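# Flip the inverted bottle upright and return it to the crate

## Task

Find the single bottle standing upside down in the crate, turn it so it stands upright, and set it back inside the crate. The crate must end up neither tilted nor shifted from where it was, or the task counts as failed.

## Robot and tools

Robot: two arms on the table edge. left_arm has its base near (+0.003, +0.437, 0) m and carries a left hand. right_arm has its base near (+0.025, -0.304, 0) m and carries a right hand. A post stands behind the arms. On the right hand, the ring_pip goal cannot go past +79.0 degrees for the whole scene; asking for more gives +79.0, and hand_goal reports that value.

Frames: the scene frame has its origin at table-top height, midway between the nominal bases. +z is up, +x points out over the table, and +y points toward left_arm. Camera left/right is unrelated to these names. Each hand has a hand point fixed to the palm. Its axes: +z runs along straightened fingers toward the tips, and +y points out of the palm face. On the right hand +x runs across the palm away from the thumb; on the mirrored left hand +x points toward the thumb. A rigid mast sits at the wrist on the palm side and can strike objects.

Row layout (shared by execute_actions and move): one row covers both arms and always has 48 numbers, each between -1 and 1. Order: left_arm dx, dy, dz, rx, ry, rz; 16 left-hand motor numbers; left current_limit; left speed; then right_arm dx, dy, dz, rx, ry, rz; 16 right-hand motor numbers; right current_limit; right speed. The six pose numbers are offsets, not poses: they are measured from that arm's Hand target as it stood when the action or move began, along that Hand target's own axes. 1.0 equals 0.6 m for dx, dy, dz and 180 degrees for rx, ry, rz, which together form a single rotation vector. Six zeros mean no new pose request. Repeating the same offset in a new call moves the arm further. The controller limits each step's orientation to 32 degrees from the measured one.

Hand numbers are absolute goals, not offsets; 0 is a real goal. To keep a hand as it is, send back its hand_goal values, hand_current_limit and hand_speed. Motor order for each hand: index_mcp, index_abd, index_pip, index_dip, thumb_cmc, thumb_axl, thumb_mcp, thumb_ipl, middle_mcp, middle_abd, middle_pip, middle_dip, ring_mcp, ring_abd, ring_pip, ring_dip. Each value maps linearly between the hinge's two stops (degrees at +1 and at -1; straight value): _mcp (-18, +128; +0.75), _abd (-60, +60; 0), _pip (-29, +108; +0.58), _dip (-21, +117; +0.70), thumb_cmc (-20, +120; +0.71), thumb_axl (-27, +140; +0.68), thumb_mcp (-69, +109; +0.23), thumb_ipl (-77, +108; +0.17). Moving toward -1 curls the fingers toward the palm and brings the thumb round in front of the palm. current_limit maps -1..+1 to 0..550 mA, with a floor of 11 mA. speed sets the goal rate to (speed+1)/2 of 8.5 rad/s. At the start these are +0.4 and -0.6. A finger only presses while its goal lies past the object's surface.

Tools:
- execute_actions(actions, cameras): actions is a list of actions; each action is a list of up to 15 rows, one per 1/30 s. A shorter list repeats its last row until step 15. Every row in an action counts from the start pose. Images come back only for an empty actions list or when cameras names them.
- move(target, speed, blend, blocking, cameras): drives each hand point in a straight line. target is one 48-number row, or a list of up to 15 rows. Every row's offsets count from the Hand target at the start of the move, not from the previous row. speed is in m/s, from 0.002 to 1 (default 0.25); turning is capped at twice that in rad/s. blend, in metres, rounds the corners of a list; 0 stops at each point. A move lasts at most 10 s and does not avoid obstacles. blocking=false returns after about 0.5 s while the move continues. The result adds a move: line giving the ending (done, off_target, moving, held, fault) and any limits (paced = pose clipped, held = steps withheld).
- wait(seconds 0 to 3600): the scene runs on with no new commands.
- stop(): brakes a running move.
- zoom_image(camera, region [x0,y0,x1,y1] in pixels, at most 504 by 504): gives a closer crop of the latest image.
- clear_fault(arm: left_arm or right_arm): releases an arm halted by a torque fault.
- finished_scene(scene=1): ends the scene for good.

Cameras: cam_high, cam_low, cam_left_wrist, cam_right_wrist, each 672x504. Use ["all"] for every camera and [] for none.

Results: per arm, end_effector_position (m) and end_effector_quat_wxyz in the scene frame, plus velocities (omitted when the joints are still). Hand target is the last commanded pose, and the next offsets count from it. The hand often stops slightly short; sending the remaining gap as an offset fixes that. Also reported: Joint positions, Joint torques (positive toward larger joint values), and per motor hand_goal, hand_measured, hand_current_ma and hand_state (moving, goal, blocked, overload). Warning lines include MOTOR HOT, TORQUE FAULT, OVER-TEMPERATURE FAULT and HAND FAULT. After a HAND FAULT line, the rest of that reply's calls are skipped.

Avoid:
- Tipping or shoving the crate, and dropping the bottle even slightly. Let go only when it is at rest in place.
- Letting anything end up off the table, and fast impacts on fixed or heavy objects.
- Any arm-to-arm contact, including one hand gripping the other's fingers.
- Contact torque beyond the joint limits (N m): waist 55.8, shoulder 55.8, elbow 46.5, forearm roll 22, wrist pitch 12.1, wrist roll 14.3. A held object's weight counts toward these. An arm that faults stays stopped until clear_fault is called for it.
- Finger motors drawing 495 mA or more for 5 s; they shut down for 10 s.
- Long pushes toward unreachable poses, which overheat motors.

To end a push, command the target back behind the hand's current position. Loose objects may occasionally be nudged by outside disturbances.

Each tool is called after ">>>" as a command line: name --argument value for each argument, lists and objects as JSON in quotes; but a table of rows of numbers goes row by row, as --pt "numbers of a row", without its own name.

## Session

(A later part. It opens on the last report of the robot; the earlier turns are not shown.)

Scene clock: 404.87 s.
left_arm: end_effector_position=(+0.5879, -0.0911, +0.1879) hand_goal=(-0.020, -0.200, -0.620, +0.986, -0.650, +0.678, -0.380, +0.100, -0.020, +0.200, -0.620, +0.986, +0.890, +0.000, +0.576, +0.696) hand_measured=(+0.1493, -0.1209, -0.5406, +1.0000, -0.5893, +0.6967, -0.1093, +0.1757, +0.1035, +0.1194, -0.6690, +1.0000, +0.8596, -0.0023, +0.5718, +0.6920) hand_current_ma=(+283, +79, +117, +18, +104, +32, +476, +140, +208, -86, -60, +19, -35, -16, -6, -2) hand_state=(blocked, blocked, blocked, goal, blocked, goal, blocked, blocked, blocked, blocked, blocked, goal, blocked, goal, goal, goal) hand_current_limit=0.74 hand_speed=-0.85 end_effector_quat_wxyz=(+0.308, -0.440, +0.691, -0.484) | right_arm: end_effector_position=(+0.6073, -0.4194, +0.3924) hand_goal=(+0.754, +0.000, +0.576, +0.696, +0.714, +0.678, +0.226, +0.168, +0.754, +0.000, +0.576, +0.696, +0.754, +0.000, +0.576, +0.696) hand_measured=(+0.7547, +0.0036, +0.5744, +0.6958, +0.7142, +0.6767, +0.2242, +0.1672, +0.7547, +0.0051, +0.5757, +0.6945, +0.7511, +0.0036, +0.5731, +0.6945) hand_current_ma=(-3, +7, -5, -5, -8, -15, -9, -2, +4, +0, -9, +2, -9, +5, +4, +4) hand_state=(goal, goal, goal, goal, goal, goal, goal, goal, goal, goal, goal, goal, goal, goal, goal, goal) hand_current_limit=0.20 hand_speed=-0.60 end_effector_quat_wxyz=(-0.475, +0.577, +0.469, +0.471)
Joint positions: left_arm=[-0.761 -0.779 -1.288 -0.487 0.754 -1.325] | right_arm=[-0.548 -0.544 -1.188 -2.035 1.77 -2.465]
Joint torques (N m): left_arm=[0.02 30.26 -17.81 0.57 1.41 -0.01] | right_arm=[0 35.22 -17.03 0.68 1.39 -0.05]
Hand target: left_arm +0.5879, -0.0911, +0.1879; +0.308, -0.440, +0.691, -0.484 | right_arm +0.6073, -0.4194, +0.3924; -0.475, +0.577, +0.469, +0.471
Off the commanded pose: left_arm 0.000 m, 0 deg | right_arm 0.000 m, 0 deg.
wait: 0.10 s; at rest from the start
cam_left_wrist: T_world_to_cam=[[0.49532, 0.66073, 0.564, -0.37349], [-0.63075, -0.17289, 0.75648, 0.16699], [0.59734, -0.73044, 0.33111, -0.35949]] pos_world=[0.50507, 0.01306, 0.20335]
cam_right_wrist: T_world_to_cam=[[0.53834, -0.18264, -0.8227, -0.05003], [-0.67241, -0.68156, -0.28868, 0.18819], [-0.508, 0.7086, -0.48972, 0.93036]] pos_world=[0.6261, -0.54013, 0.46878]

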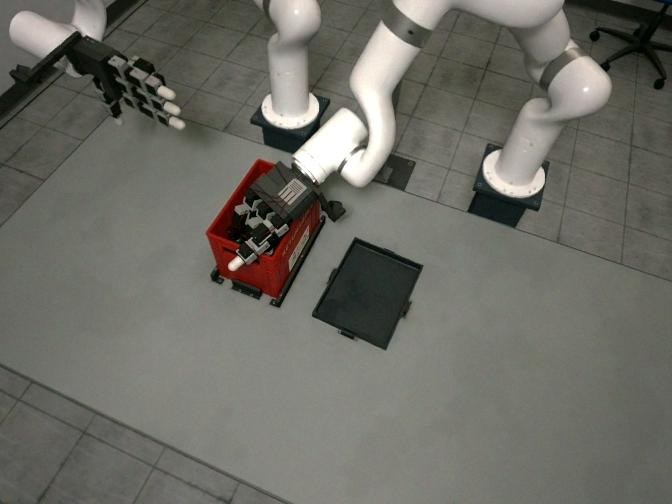

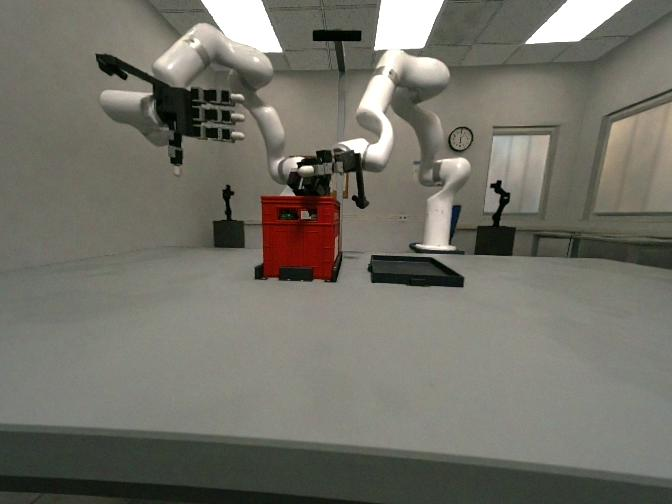

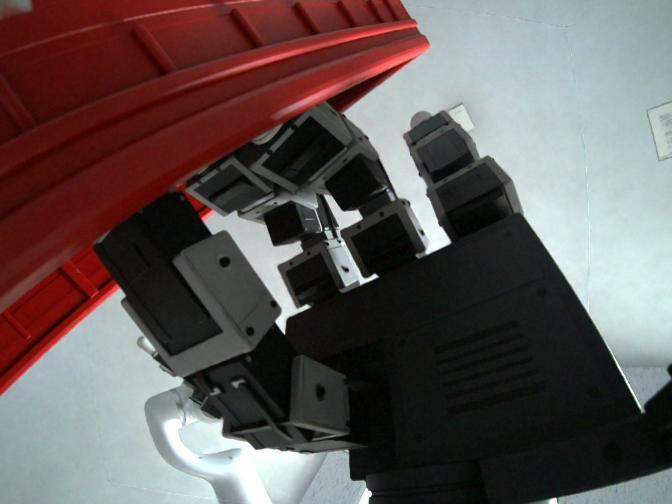

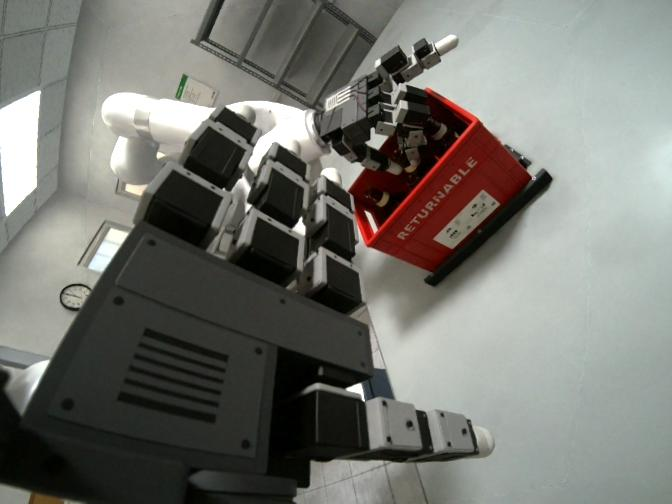

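>>> move --pt "0 -0.0063 -0.0023 0 0 0 -0.02 -0.2 -0.62 0.986 -0.651 0.677 -0.38 0.1 -0.02 0.2 -0.62 0.986 0.89 0 0.576 0.696 0.74 -0.85 0 0 0 0 0 0 0.754 0 0.576 0.696 0.714 0.677 0.226 0.168 0.754 0 0.576 0.696 0.754 0 0.576 0.696 0.2 -0.6" --pt "0.0046 -0.0053 -0.0123 0.0111 -0.0018 0.0049 -0.02 -0.2 -0.62 0.986 -0.651 0.677 -0.38 0.1 -0.02 0.2 -0.62 0.986 0.89 0 0.576 0.696 0.74 -0.85 0 0 0 0 0 0 0.754 0 0.576 0.696 0.714 0.677 0.226 0.168 0.754 0 0.576 0.696 0.754 0 0.576 0.696 0.2 -0.6" --speed 0.02 --cameras '["cam_right_wrist","cam_high"]'

>>> zoom_image --camera "cam_right_wrist" --region '[360, 110, 450, 200]'

Scene clock: 410.70 s.
left_arm: end_effector_position=(+0.5815, -0.0912, +0.1934) hand_goal=(-0.020, -0.200, -0.620, +0.986, -0.650, +0.678, -0.380, +0.100, -0.020, +0.200, -0.620, +0.986, +0.890, +0.000, +0.576, +0.696) hand_measured=(+0.1493, -0.1224, -0.5381, +1.0000, -0.5893, +0.6988, -0.1142, +0.1748, +0.0649, +0.1179, -0.5907, +0.9990, +0.8584, -0.0023, +0.5718, +0.6920) hand_current_ma=(+276, +72, +113, +17, +90, +18, +485, +140, +142, -85, +42, +8, -43, -11, -9, +6) hand_state=(blocked, blocked, blocked, goal, blocked, blocked, blocked, blocked, blocked, blocked, blocked, goal, blocked, goal, goal, goal) hand_current_limit=0.74 hand_speed=-0.85 end_effector_quat_wxyz=(+0.321, -0.431, +0.685, -0.492) | right_arm: end_effector_position=(+0.6073, -0.4194, +0.3924) hand_goal=(+0.754, +0.000, +0.576, +0.696, +0.714, +0.678, +0.226, +0.168, +0.754, +0.000, +0.576, +0.696, +0.754, +0.000, +0.576, +0.696) hand_measured=(+0.7547, +0.0036, +0.5757, +0.6958, +0.7129, +0.6767, +0.2242, +0.1672, +0.7559, +0.0051, +0.5757, +0.6958, +0.7511, +0.0036, +0.5731, +0.6945) hand_current_ma=(-3, -1, -3, -6, -11, -11, -4, -7, +1, -5, +1, +2, -17, +4, +0, +3) hand_state=(goal, goal, goal, goal, goal, goal, goal, goal, goal, goal, goal, goal, goal, goal, goal, goal) hand_current_limit=0.20 hand_speed=-0.60 end_effector_quat_wxyz=(-0.475, +0.577, +0.469, +0.471)
Joint positions: left_arm=[-0.776 -0.763 -1.259 -0.495 0.804 -1.314] | right_arm=[-0.548 -0.544 -1.188 -2.035 1.77 -2.465]
Joint torques (N m): left_arm=[-12.78 53.54 -17.65 0.57 1.43 1.9] | right_arm=[0 35.22 -17.03 0.68 1.39 -0.05]
Hand target: left_arm +0.5815, -0.0912, +0.1934; +0.322, -0.431, +0.685, -0.492 | right_arm +0.6073, -0.4194, +0.3924; -0.475, +0.577, +0.469, +0.471
Off the commanded pose: left_arm 0.000 m, 0 deg | right_arm 0.000 m, 0 deg.
move: done
cam_right_wrist: T_world_to_cam=[[0.53834, -0.18264, -0.8227, -0.05003], [-0.67241, -0.68156, -0.28868, 0.18819], [-0.508, 0.7086, -0.48972, 0.93036]] pos_world=[0.6261, -0.54013, 0.46878]
Images, in order (width x height): cam_high 672x504, cam_right_wrist 672x504.

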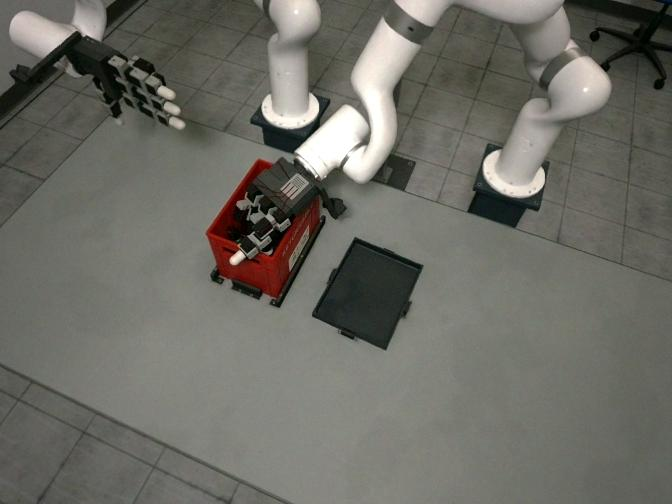

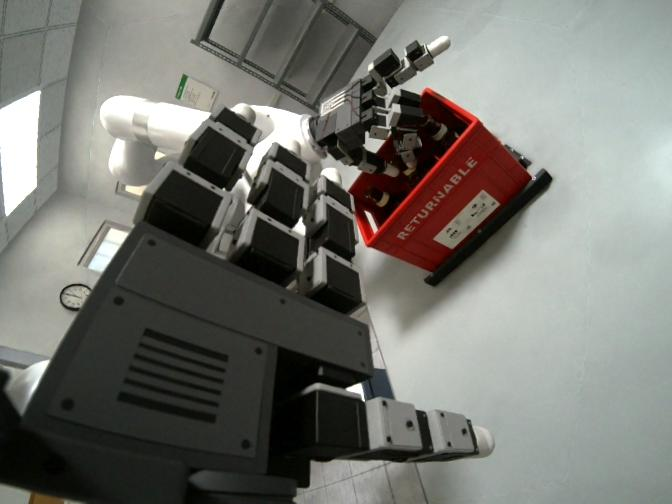

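Scaled by 5.600 from the camera's image (finer frame: 960x720).

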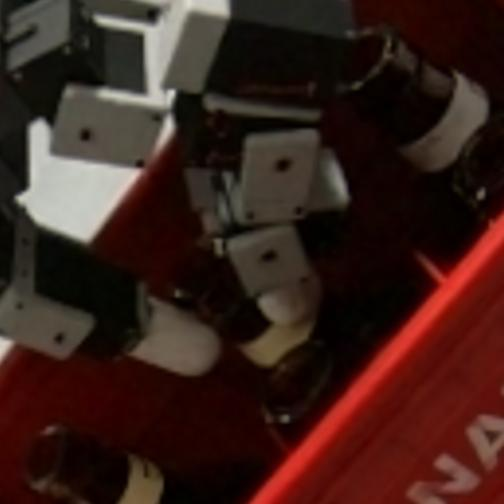

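>>> move --pt "0 0.0071 0.0026 0 0 0 -0.02 -0.2 -0.62 0.986 -0.651 0.677 -0.38 0.1 -0.02 0.2 -0.62 0.986 0.89 0 0.576 0.696 0.74 -0.85 0 0 0 0 0 0 0.754 0 0.576 0.696 0.714 0.677 0.226 0.168 0.754 0 0.576 0.696 0.754 0 0.576 0.696 0.2 -0.6" --speed 0.02 --cameras '["cam_right_wrist","cam_high"]'

>>> zoom_image --camera "cam_right_wrist" --region '[360, 110, 450, 200]'

Scene clock: 412.33 s.
left_arm: end_effector_position=(+0.5817, -0.0912, +0.1889) hand_goal=(-0.020, -0.200, -0.620, +0.986, -0.650, +0.678, -0.380, +0.100, -0.020, +0.200, -0.620, +0.986, +0.890, +0.000, +0.576, +0.696) hand_measured=(+0.1505, -0.1312, -0.5458, +1.0000, -0.5793, +0.7041, -0.1133, +0.1748, +0.0552, +0.1120, -0.6112, +0.9990, +0.8584, -0.0023, +0.5731, +0.6920) hand_current_ma=(+273, +46, +102, +18, +112, +39, +471, +151, +131, -81, +24, +27, -48, -8, -5, -3) hand_state=(blocked, blocked, blocked, goal, blocked, blocked, blocked, blocked, blocked, blocked, goal, goal, blocked, goal, goal, goal) hand_current_limit=0.74 hand_speed=-0.85 end_effector_quat_wxyz=(+0.322, -0.431, +0.685, -0.492) | right_arm: end_effector_position=(+0.6073, -0.4194, +0.3924) hand_goal=(+0.754, +0.000, +0.576, +0.696, +0.714, +0.678, +0.226, +0.168, +0.754, +0.000, +0.576, +0.696, +0.754, +0.000, +0.576, +0.696) hand_measured=(+0.7559, +0.0051, +0.5757, +0.6958, +0.7142, +0.6756, +0.2242, +0.1672, +0.7547, +0.0036, +0.5744, +0.6958, +0.7511, +0.0036, +0.5731, +0.6945) hand_current_ma=(-6, +5, +1, -7, -14, -13, -12, -1, +6, +4, -11, +0, -14, +3, -2, +7) hand_state=(goal, goal, goal, goal, goal, goal, goal, goal, goal, goal, goal, goal, goal, goal, goal, goal) hand_current_limit=0.20 hand_speed=-0.60 end_effector_quat_wxyz=(-0.475, +0.577, +0.469, +0.471)
Joint positions: left_arm=[-0.776 -0.771 -1.26 -0.491 0.81 -1.319] | right_arm=[-0.548 -0.544 -1.188 -2.035 1.77 -2.465]
Joint torques (N m): left_arm=[0.02 41.82 -17.57 0.56 1.43 -1.69] | right_arm=[0 35.22 -17.03 0.68 1.39 -0.05]
Hand target: left_arm +0.5817, -0.0912, +0.1889; +0.322, -0.431, +0.685, -0.492 | right_arm +0.6073, -0.4194, +0.3924; -0.475, +0.577, +0.469, +0.471
Off the commanded pose: left_arm 0.000 m, 0 deg | right_arm 0.000 m, 0 deg.
move: done
cam_right_wrist: T_world_to_cam=[[0.53834, -0.18264, -0.8227, -0.05003], [-0.67241, -0.68156, -0.28868, 0.18819], [-0.508, 0.7086, -0.48972, 0.93036]] pos_world=[0.6261, -0.54013, 0.46878]
Images, in order (width x height): cam_high 672x504, cam_right_wrist 672x504.

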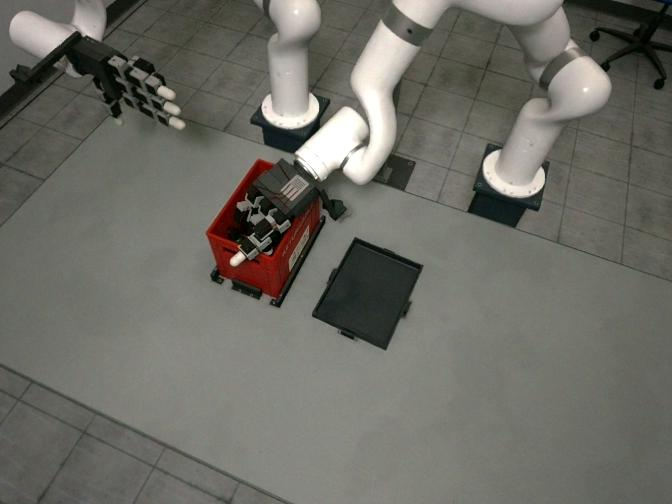

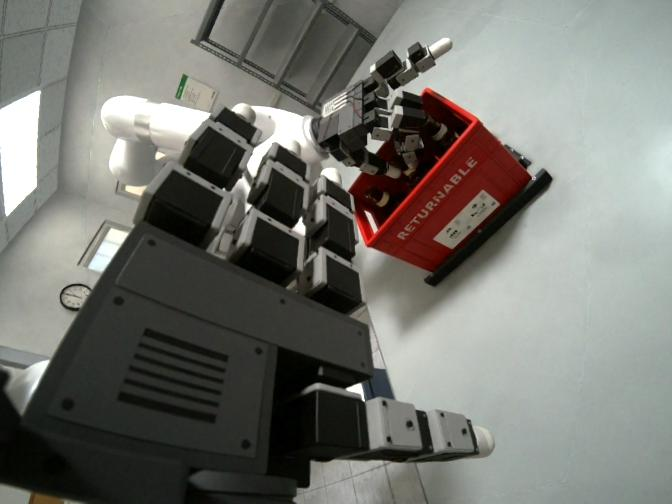

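Scaled by 5.600 from the camera's image (finer frame: 960x720).

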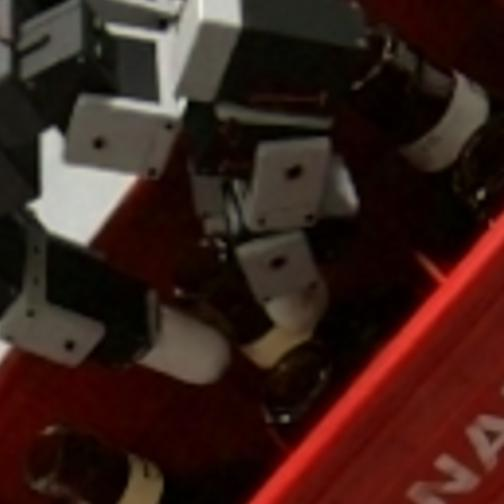

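>>> move --pt "0 0 0 0 0 0 0.1 -0.17 -0.61 0.986 -0.651 0.677 -0.25 0.13 0.1 0.17 -0.61 0.986 0.89 0 0.576 0.696 0.5 -0.93 0 0 0 0 0 0 0.754 0 0.576 0.696 0.714 0.677 0.226 0.168 0.754 0 0.576 0.696 0.754 0 0.576 0.696 0.2 -0.6" --pt "0 0 0 0 0 0 0.315 -0.133 -0.591 0.986 -0.651 0.677 0.0225 0.168 0.315 0.133 -0.591 0.986 0.89 0 0.576 0.696 0.4 -0.9 0 0 0 0 0 0 0.754 0 0.576 0.696 0.714 0.677 0.226 0.168 0.754 0 0.576 0.696 0.754 0 0.576 0.696 0.2 -0.6" --cameras '["cam_high","cam_right_wrist"]'

Scene clock: 420.33 s.
left_arm: end_effector_position=(+0.5817, -0.0912, +0.1888) hand_goal=(+0.316, -0.132, -0.590, +0.986, -0.650, +0.678, +0.022, +0.168, +0.316, +0.134, -0.590, +0.986, +0.890, +0.000, +0.576, +0.696) hand_measured=(+0.2856, -0.1224, -0.5714, +0.9952, -0.6396, +0.6872, +0.0164, +0.1757, +0.2433, +0.1223, -0.6086, +0.9774, +0.8584, -0.0023, +0.5718, +0.6932) hand_current_ma=(-41, +9, +17, +17, +21, +11, -4, +29, -105, -24, -24, -16, -24, -10, -20, -17) hand_state=(blocked, goal, goal, goal, goal, goal, goal, goal, blocked, goal, goal, goal, blocked, goal, goal, goal) hand_current_limit=0.40 hand_speed=-0.90 end_effector_quat_wxyz=(+0.322, -0.431, +0.685, -0.492) | right_arm: end_effector_position=(+0.6073, -0.4194, +0.3924) hand_goal=(+0.754, +0.000, +0.576, +0.696, +0.714, +0.678, +0.226, +0.168, +0.754, +0.000, +0.576, +0.696, +0.754, +0.000, +0.576, +0.696) hand_measured=(+0.7547, +0.0036, +0.5757, +0.6958, +0.7142, +0.6756, +0.2242, +0.1672, +0.7559, +0.0051, +0.5744, +0.6958, +0.7511, +0.0036, +0.5731, +0.6932) hand_current_ma=(-9, +2, -8, -2, -9, -14, -9, +4, +3, +2, -4, +6, -15, +2, -4, +3) hand_state=(goal, goal, goal, goal, goal, goal, goal, goal, goal, goal, goal, goal, goal, goal, goal, goal) hand_current_limit=0.20 hand_speed=-0.60 end_effector_quat_wxyz=(-0.475, +0.577, +0.469, +0.471)
Joint positions: left_arm=[-0.776 -0.771 -1.26 -0.491 0.81 -1.319] | right_arm=[-0.548 -0.544 -1.188 -2.035 1.77 -2.465]
Joint torques (N m): left_arm=[0.02 41.83 -17.58 0.57 1.44 0] | right_arm=[0 35.22 -17.03 0.68 1.39 -0.05]
Hand target: left_arm +0.5817, -0.0912, +0.1889; +0.322, -0.431, +0.685, -0.492 | right_arm +0.6073, -0.4194, +0.3924; -0.475, +0.577, +0.469, +0.471
Off the commanded pose: left_arm 0.000 m, 0 deg | right_arm 0.000 m, 0 deg.
move: done
cam_right_wrist: T_world_to_cam=[[0.53834, -0.18264, -0.8227, -0.05003], [-0.67241, -0.68156, -0.28868, 0.18819], [-0.508, 0.7086, -0.48972, 0.93036]] pos_world=[0.6261, -0.54013, 0.46878]

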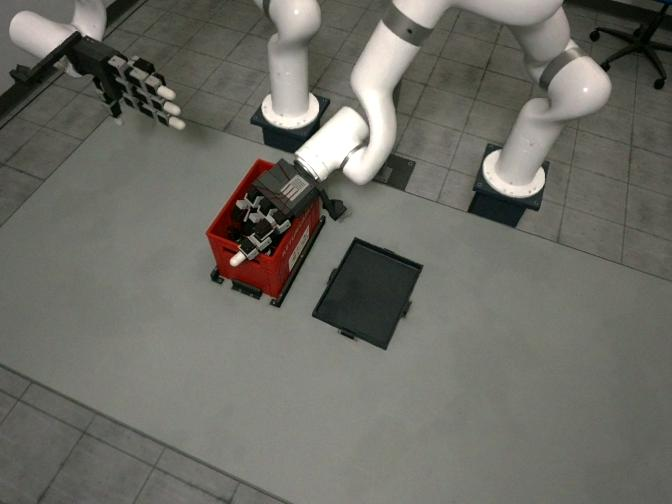

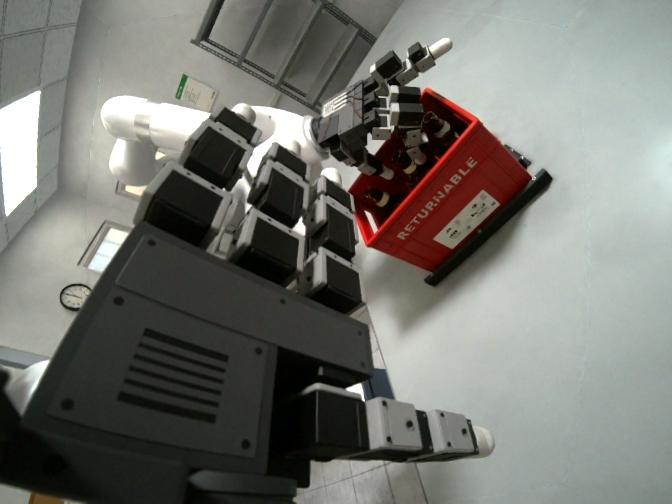

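>>> zoom_image --camera "cam_right_wrist" --region '[330, 80, 460, 210]'

>>> zoom_image --camera "cam_high" --region '[200, 150, 340, 310]'

Scaled by 3.877 from the camera's image (finer frame: 960x720).

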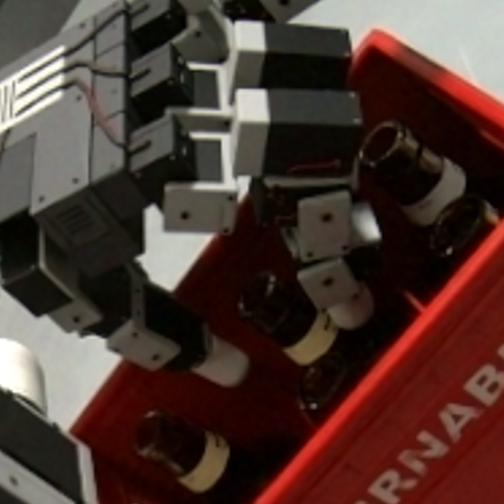

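Scaled by 3.150 from the camera's image (finer frame: 960x720).

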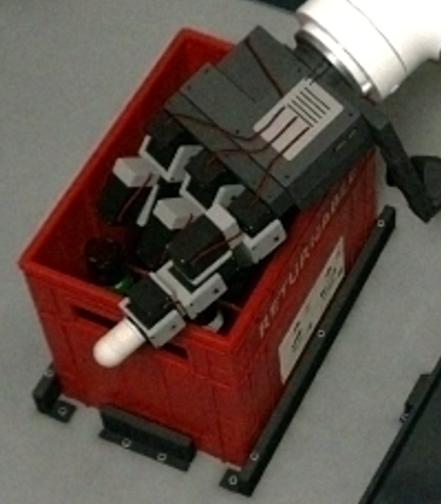

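>>> move --pt "0 0 0 0 0 0 0.29 -0.133 -0.591 0.986 -0.651 0.677 0.0225 0.168 0.22 0.133 -0.591 0.986 0.89 0 0.576 0.696 0.4 -0.9 0 0 0 0 0 0 0.754 0 0.576 0.696 0.714 0.677 0.226 0.168 0.754 0 0.576 0.696 0.754 0 0.576 0.696 0.2 -0.6" --pt "0 -0.0313 -0.0114 0 0 0 0.29 -0.133 -0.591 0.986 -0.651 0.677 0.0225 0.168 0.22 0.133 -0.591 0.986 0.89 0 0.576 0.696 0.4 -0.9 0 0 0 0 0 0 0.754 0 0.576 0.696 0.714 0.677 0.226 0.168 0.754 0 0.576 0.696 0.754 0 0.576 0.696 0.2 -0.6" --speed 0.03 --cameras '["cam_high","cam_right_wrist"]'

>>> zoom_image --camera "cam_right_wrist" --region '[330, 80, 460, 210]'

Scene clock: 423.77 s.
left_arm: end_effector_position=(+0.5809, -0.0912, +0.2087) hand_goal=(+0.290, -0.132, -0.590, +0.986, -0.650, +0.678, +0.022, +0.168, +0.220, +0.134, -0.590, +0.986, +0.890, +0.000, +0.576, +0.696) hand_measured=(+0.2831, -0.1224, -0.5714, +0.9965, -0.6396, +0.6872, +0.0164, +0.1767, +0.2048, +0.1208, -0.5945, +0.9799, +0.8584, -0.0023, +0.5718, +0.6932) hand_current_ma=(+2, +10, +13, +7, +10, +17, -7, +14, -6, -23, -4, -9, -33, -1, -16, -5) hand_state=(goal, goal, goal, goal, goal, goal, goal, goal, goal, goal, goal, goal, blocked, goal, goal, goal) hand_current_limit=0.40 hand_speed=-0.90 end_effector_quat_wxyz=(+0.322, -0.431, +0.685, -0.492) | right_arm: end_effector_position=(+0.6073, -0.4194, +0.3924) hand_goal=(+0.754, +0.000, +0.576, +0.696, +0.714, +0.678, +0.226, +0.168, +0.754, +0.000, +0.576, +0.696, +0.754, +0.000, +0.576, +0.696) hand_measured=(+0.7559, +0.0036, +0.5744, +0.6958, +0.7142, +0.6756, +0.2242, +0.1672, +0.7547, +0.0036, +0.5757, +0.6958, +0.7511, +0.0036, +0.5731, +0.6945) hand_current_ma=(-9, +0, -1, -5, -6, -12, -7, -1, -3, +1, -4, +9, -18, +7, +0, +9) hand_state=(goal, goal, goal, goal, goal, goal, goal, goal, goal, goal, goal, goal, goal, goal, goal, goal) hand_current_limit=0.20 hand_speed=-0.60 end_effector_quat_wxyz=(-0.475, +0.577, +0.469, +0.471)
Joint positions: left_arm=[-0.777 -0.736 -1.256 -0.507 0.783 -1.297] | right_arm=[-0.548 -0.544 -1.188 -2.035 1.77 -2.465]
Joint torques (N m): left_arm=[-12.49 41.3 -17.93 0.6 -2 1.69] | right_arm=[0 35.22 -17.03 0.68 1.39 -0.05]
Hand target: left_arm +0.5809, -0.0912, +0.2088; +0.322, -0.431, +0.685, -0.492 | right_arm +0.6073, -0.4194, +0.3924; -0.475, +0.577, +0.469, +0.471
Off the commanded pose: left_arm 0.000 m, 0 deg | right_arm 0.000 m, 0 deg.
move: done
cam_right_wrist: T_world_to_cam=[[0.53834, -0.18264, -0.8227, -0.05003], [-0.67241, -0.68156, -0.28868, 0.18819], [-0.508, 0.7086, -0.48972, 0.93036]] pos_world=[0.6261, -0.54013, 0.46878]

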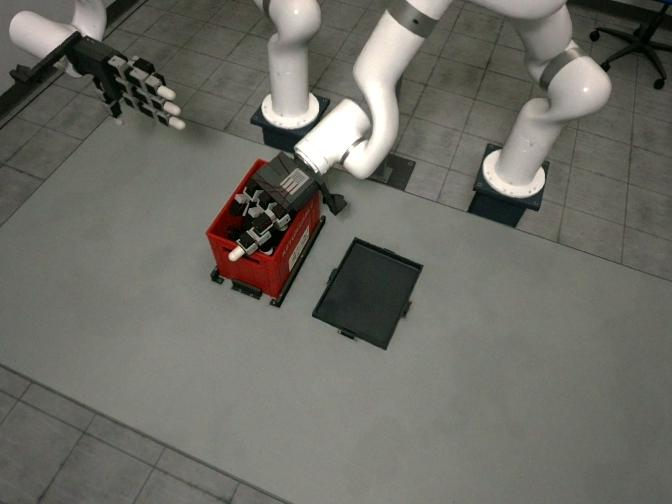

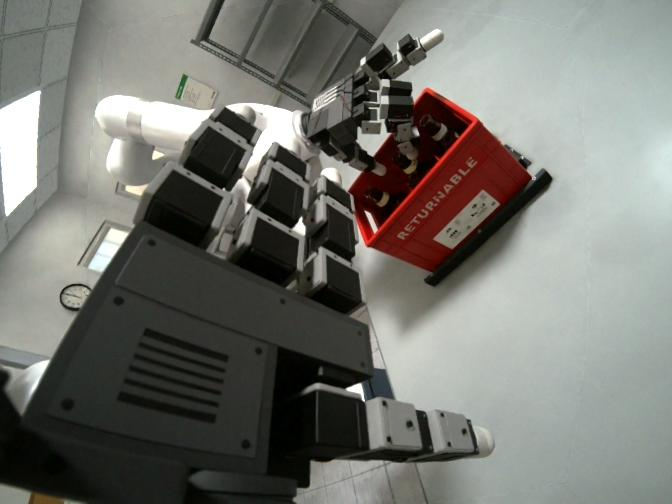

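Scaled by 3.877 from the camera's image (finer frame: 960x720).

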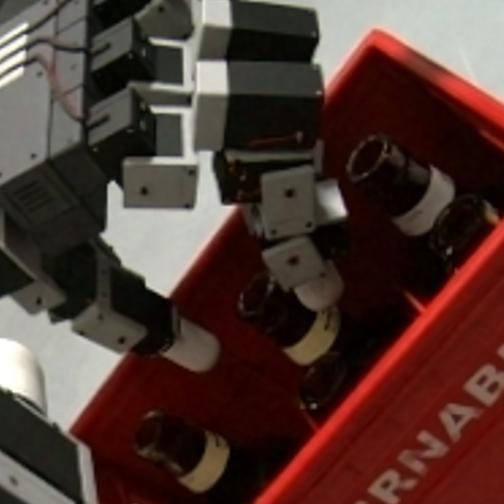

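>>> move --pt "0 -0.07835 -0.0285 0 0 0 0.29 -0.133 -0.591 0.986 -0.651 0.677 0.0225 0.168 0.22 0.133 -0.591 0.986 0.89 0 0.576 0.696 0.4 -0.9 0 0 0 0 0 0 0.754 0 0.576 0.696 0.714 0.677 0.226 0.168 0.754 0 0.576 0.696 0.754 0 0.576 0.696 0.2 -0.6" --pt "0 -0.235 -0.0855 0 0 0 0.29 -0.133 -0.591 0.986 -0.651 0.677 0.0225 0.168 0.22 0.133 -0.591 0.986 0.89 0 0.576 0.696 0.4 -0.9 0 0 0 0 0 0 0.754 0 0.576 0.696 0.714 0.677 0.226 0.168 0.754 0 0.576 0.696 0.754 0 0.576 0.696 0.2 -0.6" --speed '[0.04, 0.07]' --blend 0.01 --cameras '["cam_high","cam_low","cam_right_wrist"]'

>>> zoom_image --camera "cam_right_wrist" --region '[330, 80, 460, 210]'

Scene clock: 427.83 s.
left_arm: end_effector_position=(+0.5751, -0.0912, +0.3587) hand_goal=(+0.290, -0.132, -0.590, +0.986, -0.650, +0.678, +0.022, +0.168, +0.220, +0.134, -0.590, +0.986, +0.890, +0.000, +0.576, +0.696) hand_measured=(+0.2831, -0.1209, -0.5714, +0.9965, -0.6396, +0.6872, +0.0164, +0.1757, +0.2048, +0.1194, -0.5945, +0.9799, +0.8596, -0.0008, +0.5718, +0.6920) hand_current_ma=(-2, +7, +8, +9, +7, +17, +3, +4, -9, -26, +6, -12, -35, +4, -15, -7) hand_state=(goal, goal, goal, goal, goal, goal, goal, goal, goal, goal, goal, goal, blocked, goal, goal, goal) hand_current_limit=0.40 hand_speed=-0.90 end_effector_quat_wxyz=(+0.322, -0.431, +0.685, -0.492) | right_arm: end_effector_position=(+0.6073, -0.4194, +0.3924) hand_goal=(+0.754, +0.000, +0.576, +0.696, +0.714, +0.678, +0.226, +0.168, +0.754, +0.000, +0.576, +0.696, +0.754, +0.000, +0.576, +0.696) hand_measured=(+0.7547, +0.0036, +0.5757, +0.6958, +0.7142, +0.6767, +0.2242, +0.1672, +0.7547, +0.0036, +0.5744, +0.6958, +0.7511, +0.0036, +0.5744, +0.6945) hand_current_ma=(-12, +9, +0, -10, -8, -8, -10, +1, +4, -2, -3, +0, -10, +11, +6, +2) hand_state=(goal, goal, goal, goal, goal, goal, goal, goal, goal, goal, goal, goal, goal, goal, goal, goal) hand_current_limit=0.20 hand_speed=-0.60 end_effector_quat_wxyz=(-0.475, +0.577, +0.469, +0.471)
Joint positions: left_arm=[-0.783 -0.516 -1.301 -0.707 0.567 -1.05] | right_arm=[-0.548 -0.544 -1.188 -2.035 1.77 -2.465]
Joint torques (N m): left_arm=[-12.01 37.42 -20.27 0.79 -2.15 0] | right_arm=[0 35.22 -17.03 0.68 1.39 -0.05]
Hand target: left_arm +0.5751, -0.0912, +0.3588; +0.322, -0.431, +0.685, -0.492 | right_arm +0.6073, -0.4194, +0.3924; -0.475, +0.577, +0.469, +0.471
Off the commanded pose: left_arm 0.000 m, 0 deg | right_arm 0.000 m, 0 deg.
move: done
cam_right_wrist: T_world_to_cam=[[0.53834, -0.18264, -0.8227, -0.05003], [-0.67241, -0.68156, -0.28868, 0.18819], [-0.508, 0.7086, -0.48972, 0.93036]] pos_world=[0.6261, -0.54013, 0.46878]

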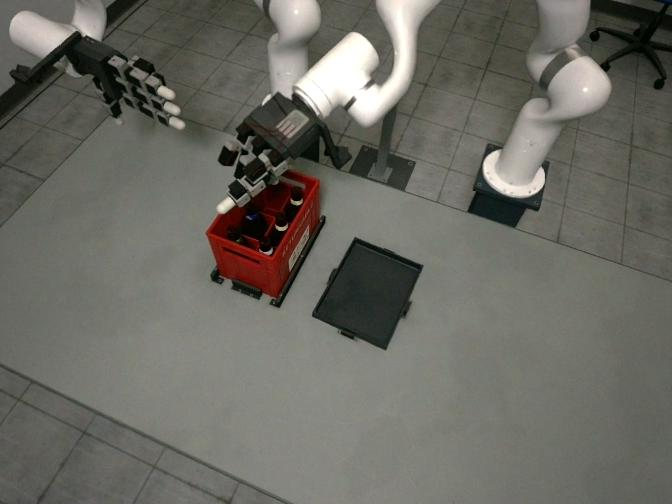

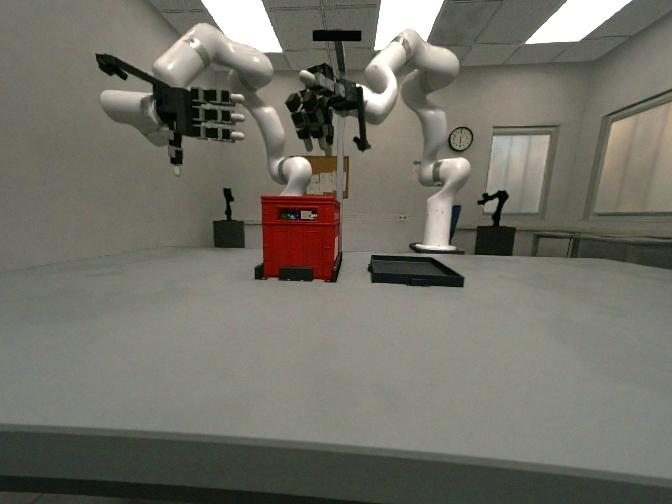

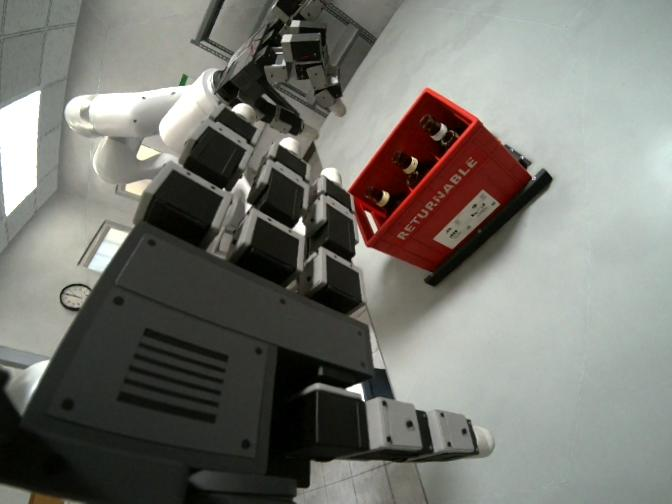

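Scaled by 3.877 from the camera's image (finer frame: 960x720).

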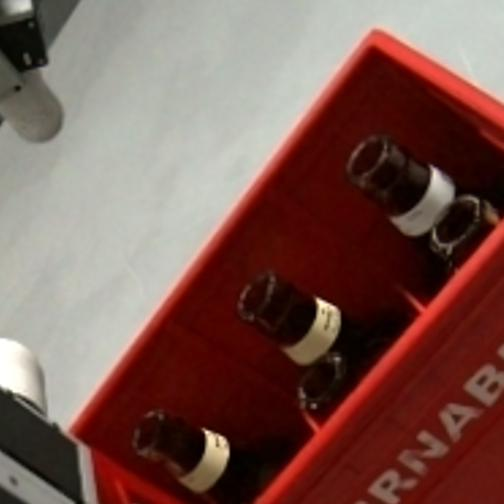

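>>> zoom_image --camera "cam_high" --region '[200, 160, 340, 310]'

Scaled by 3.360 from the camera's image (finer frame: 960x720).

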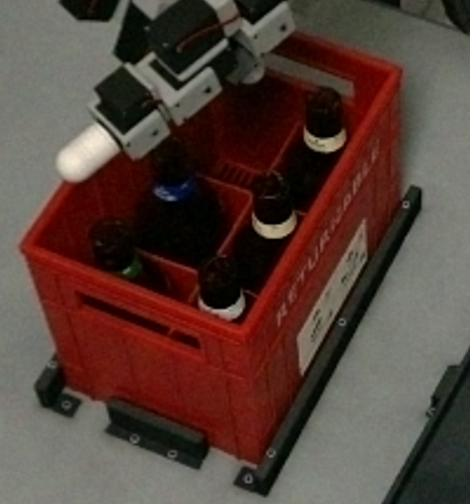

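>>> finished_scene

The scene is finished: the task was done.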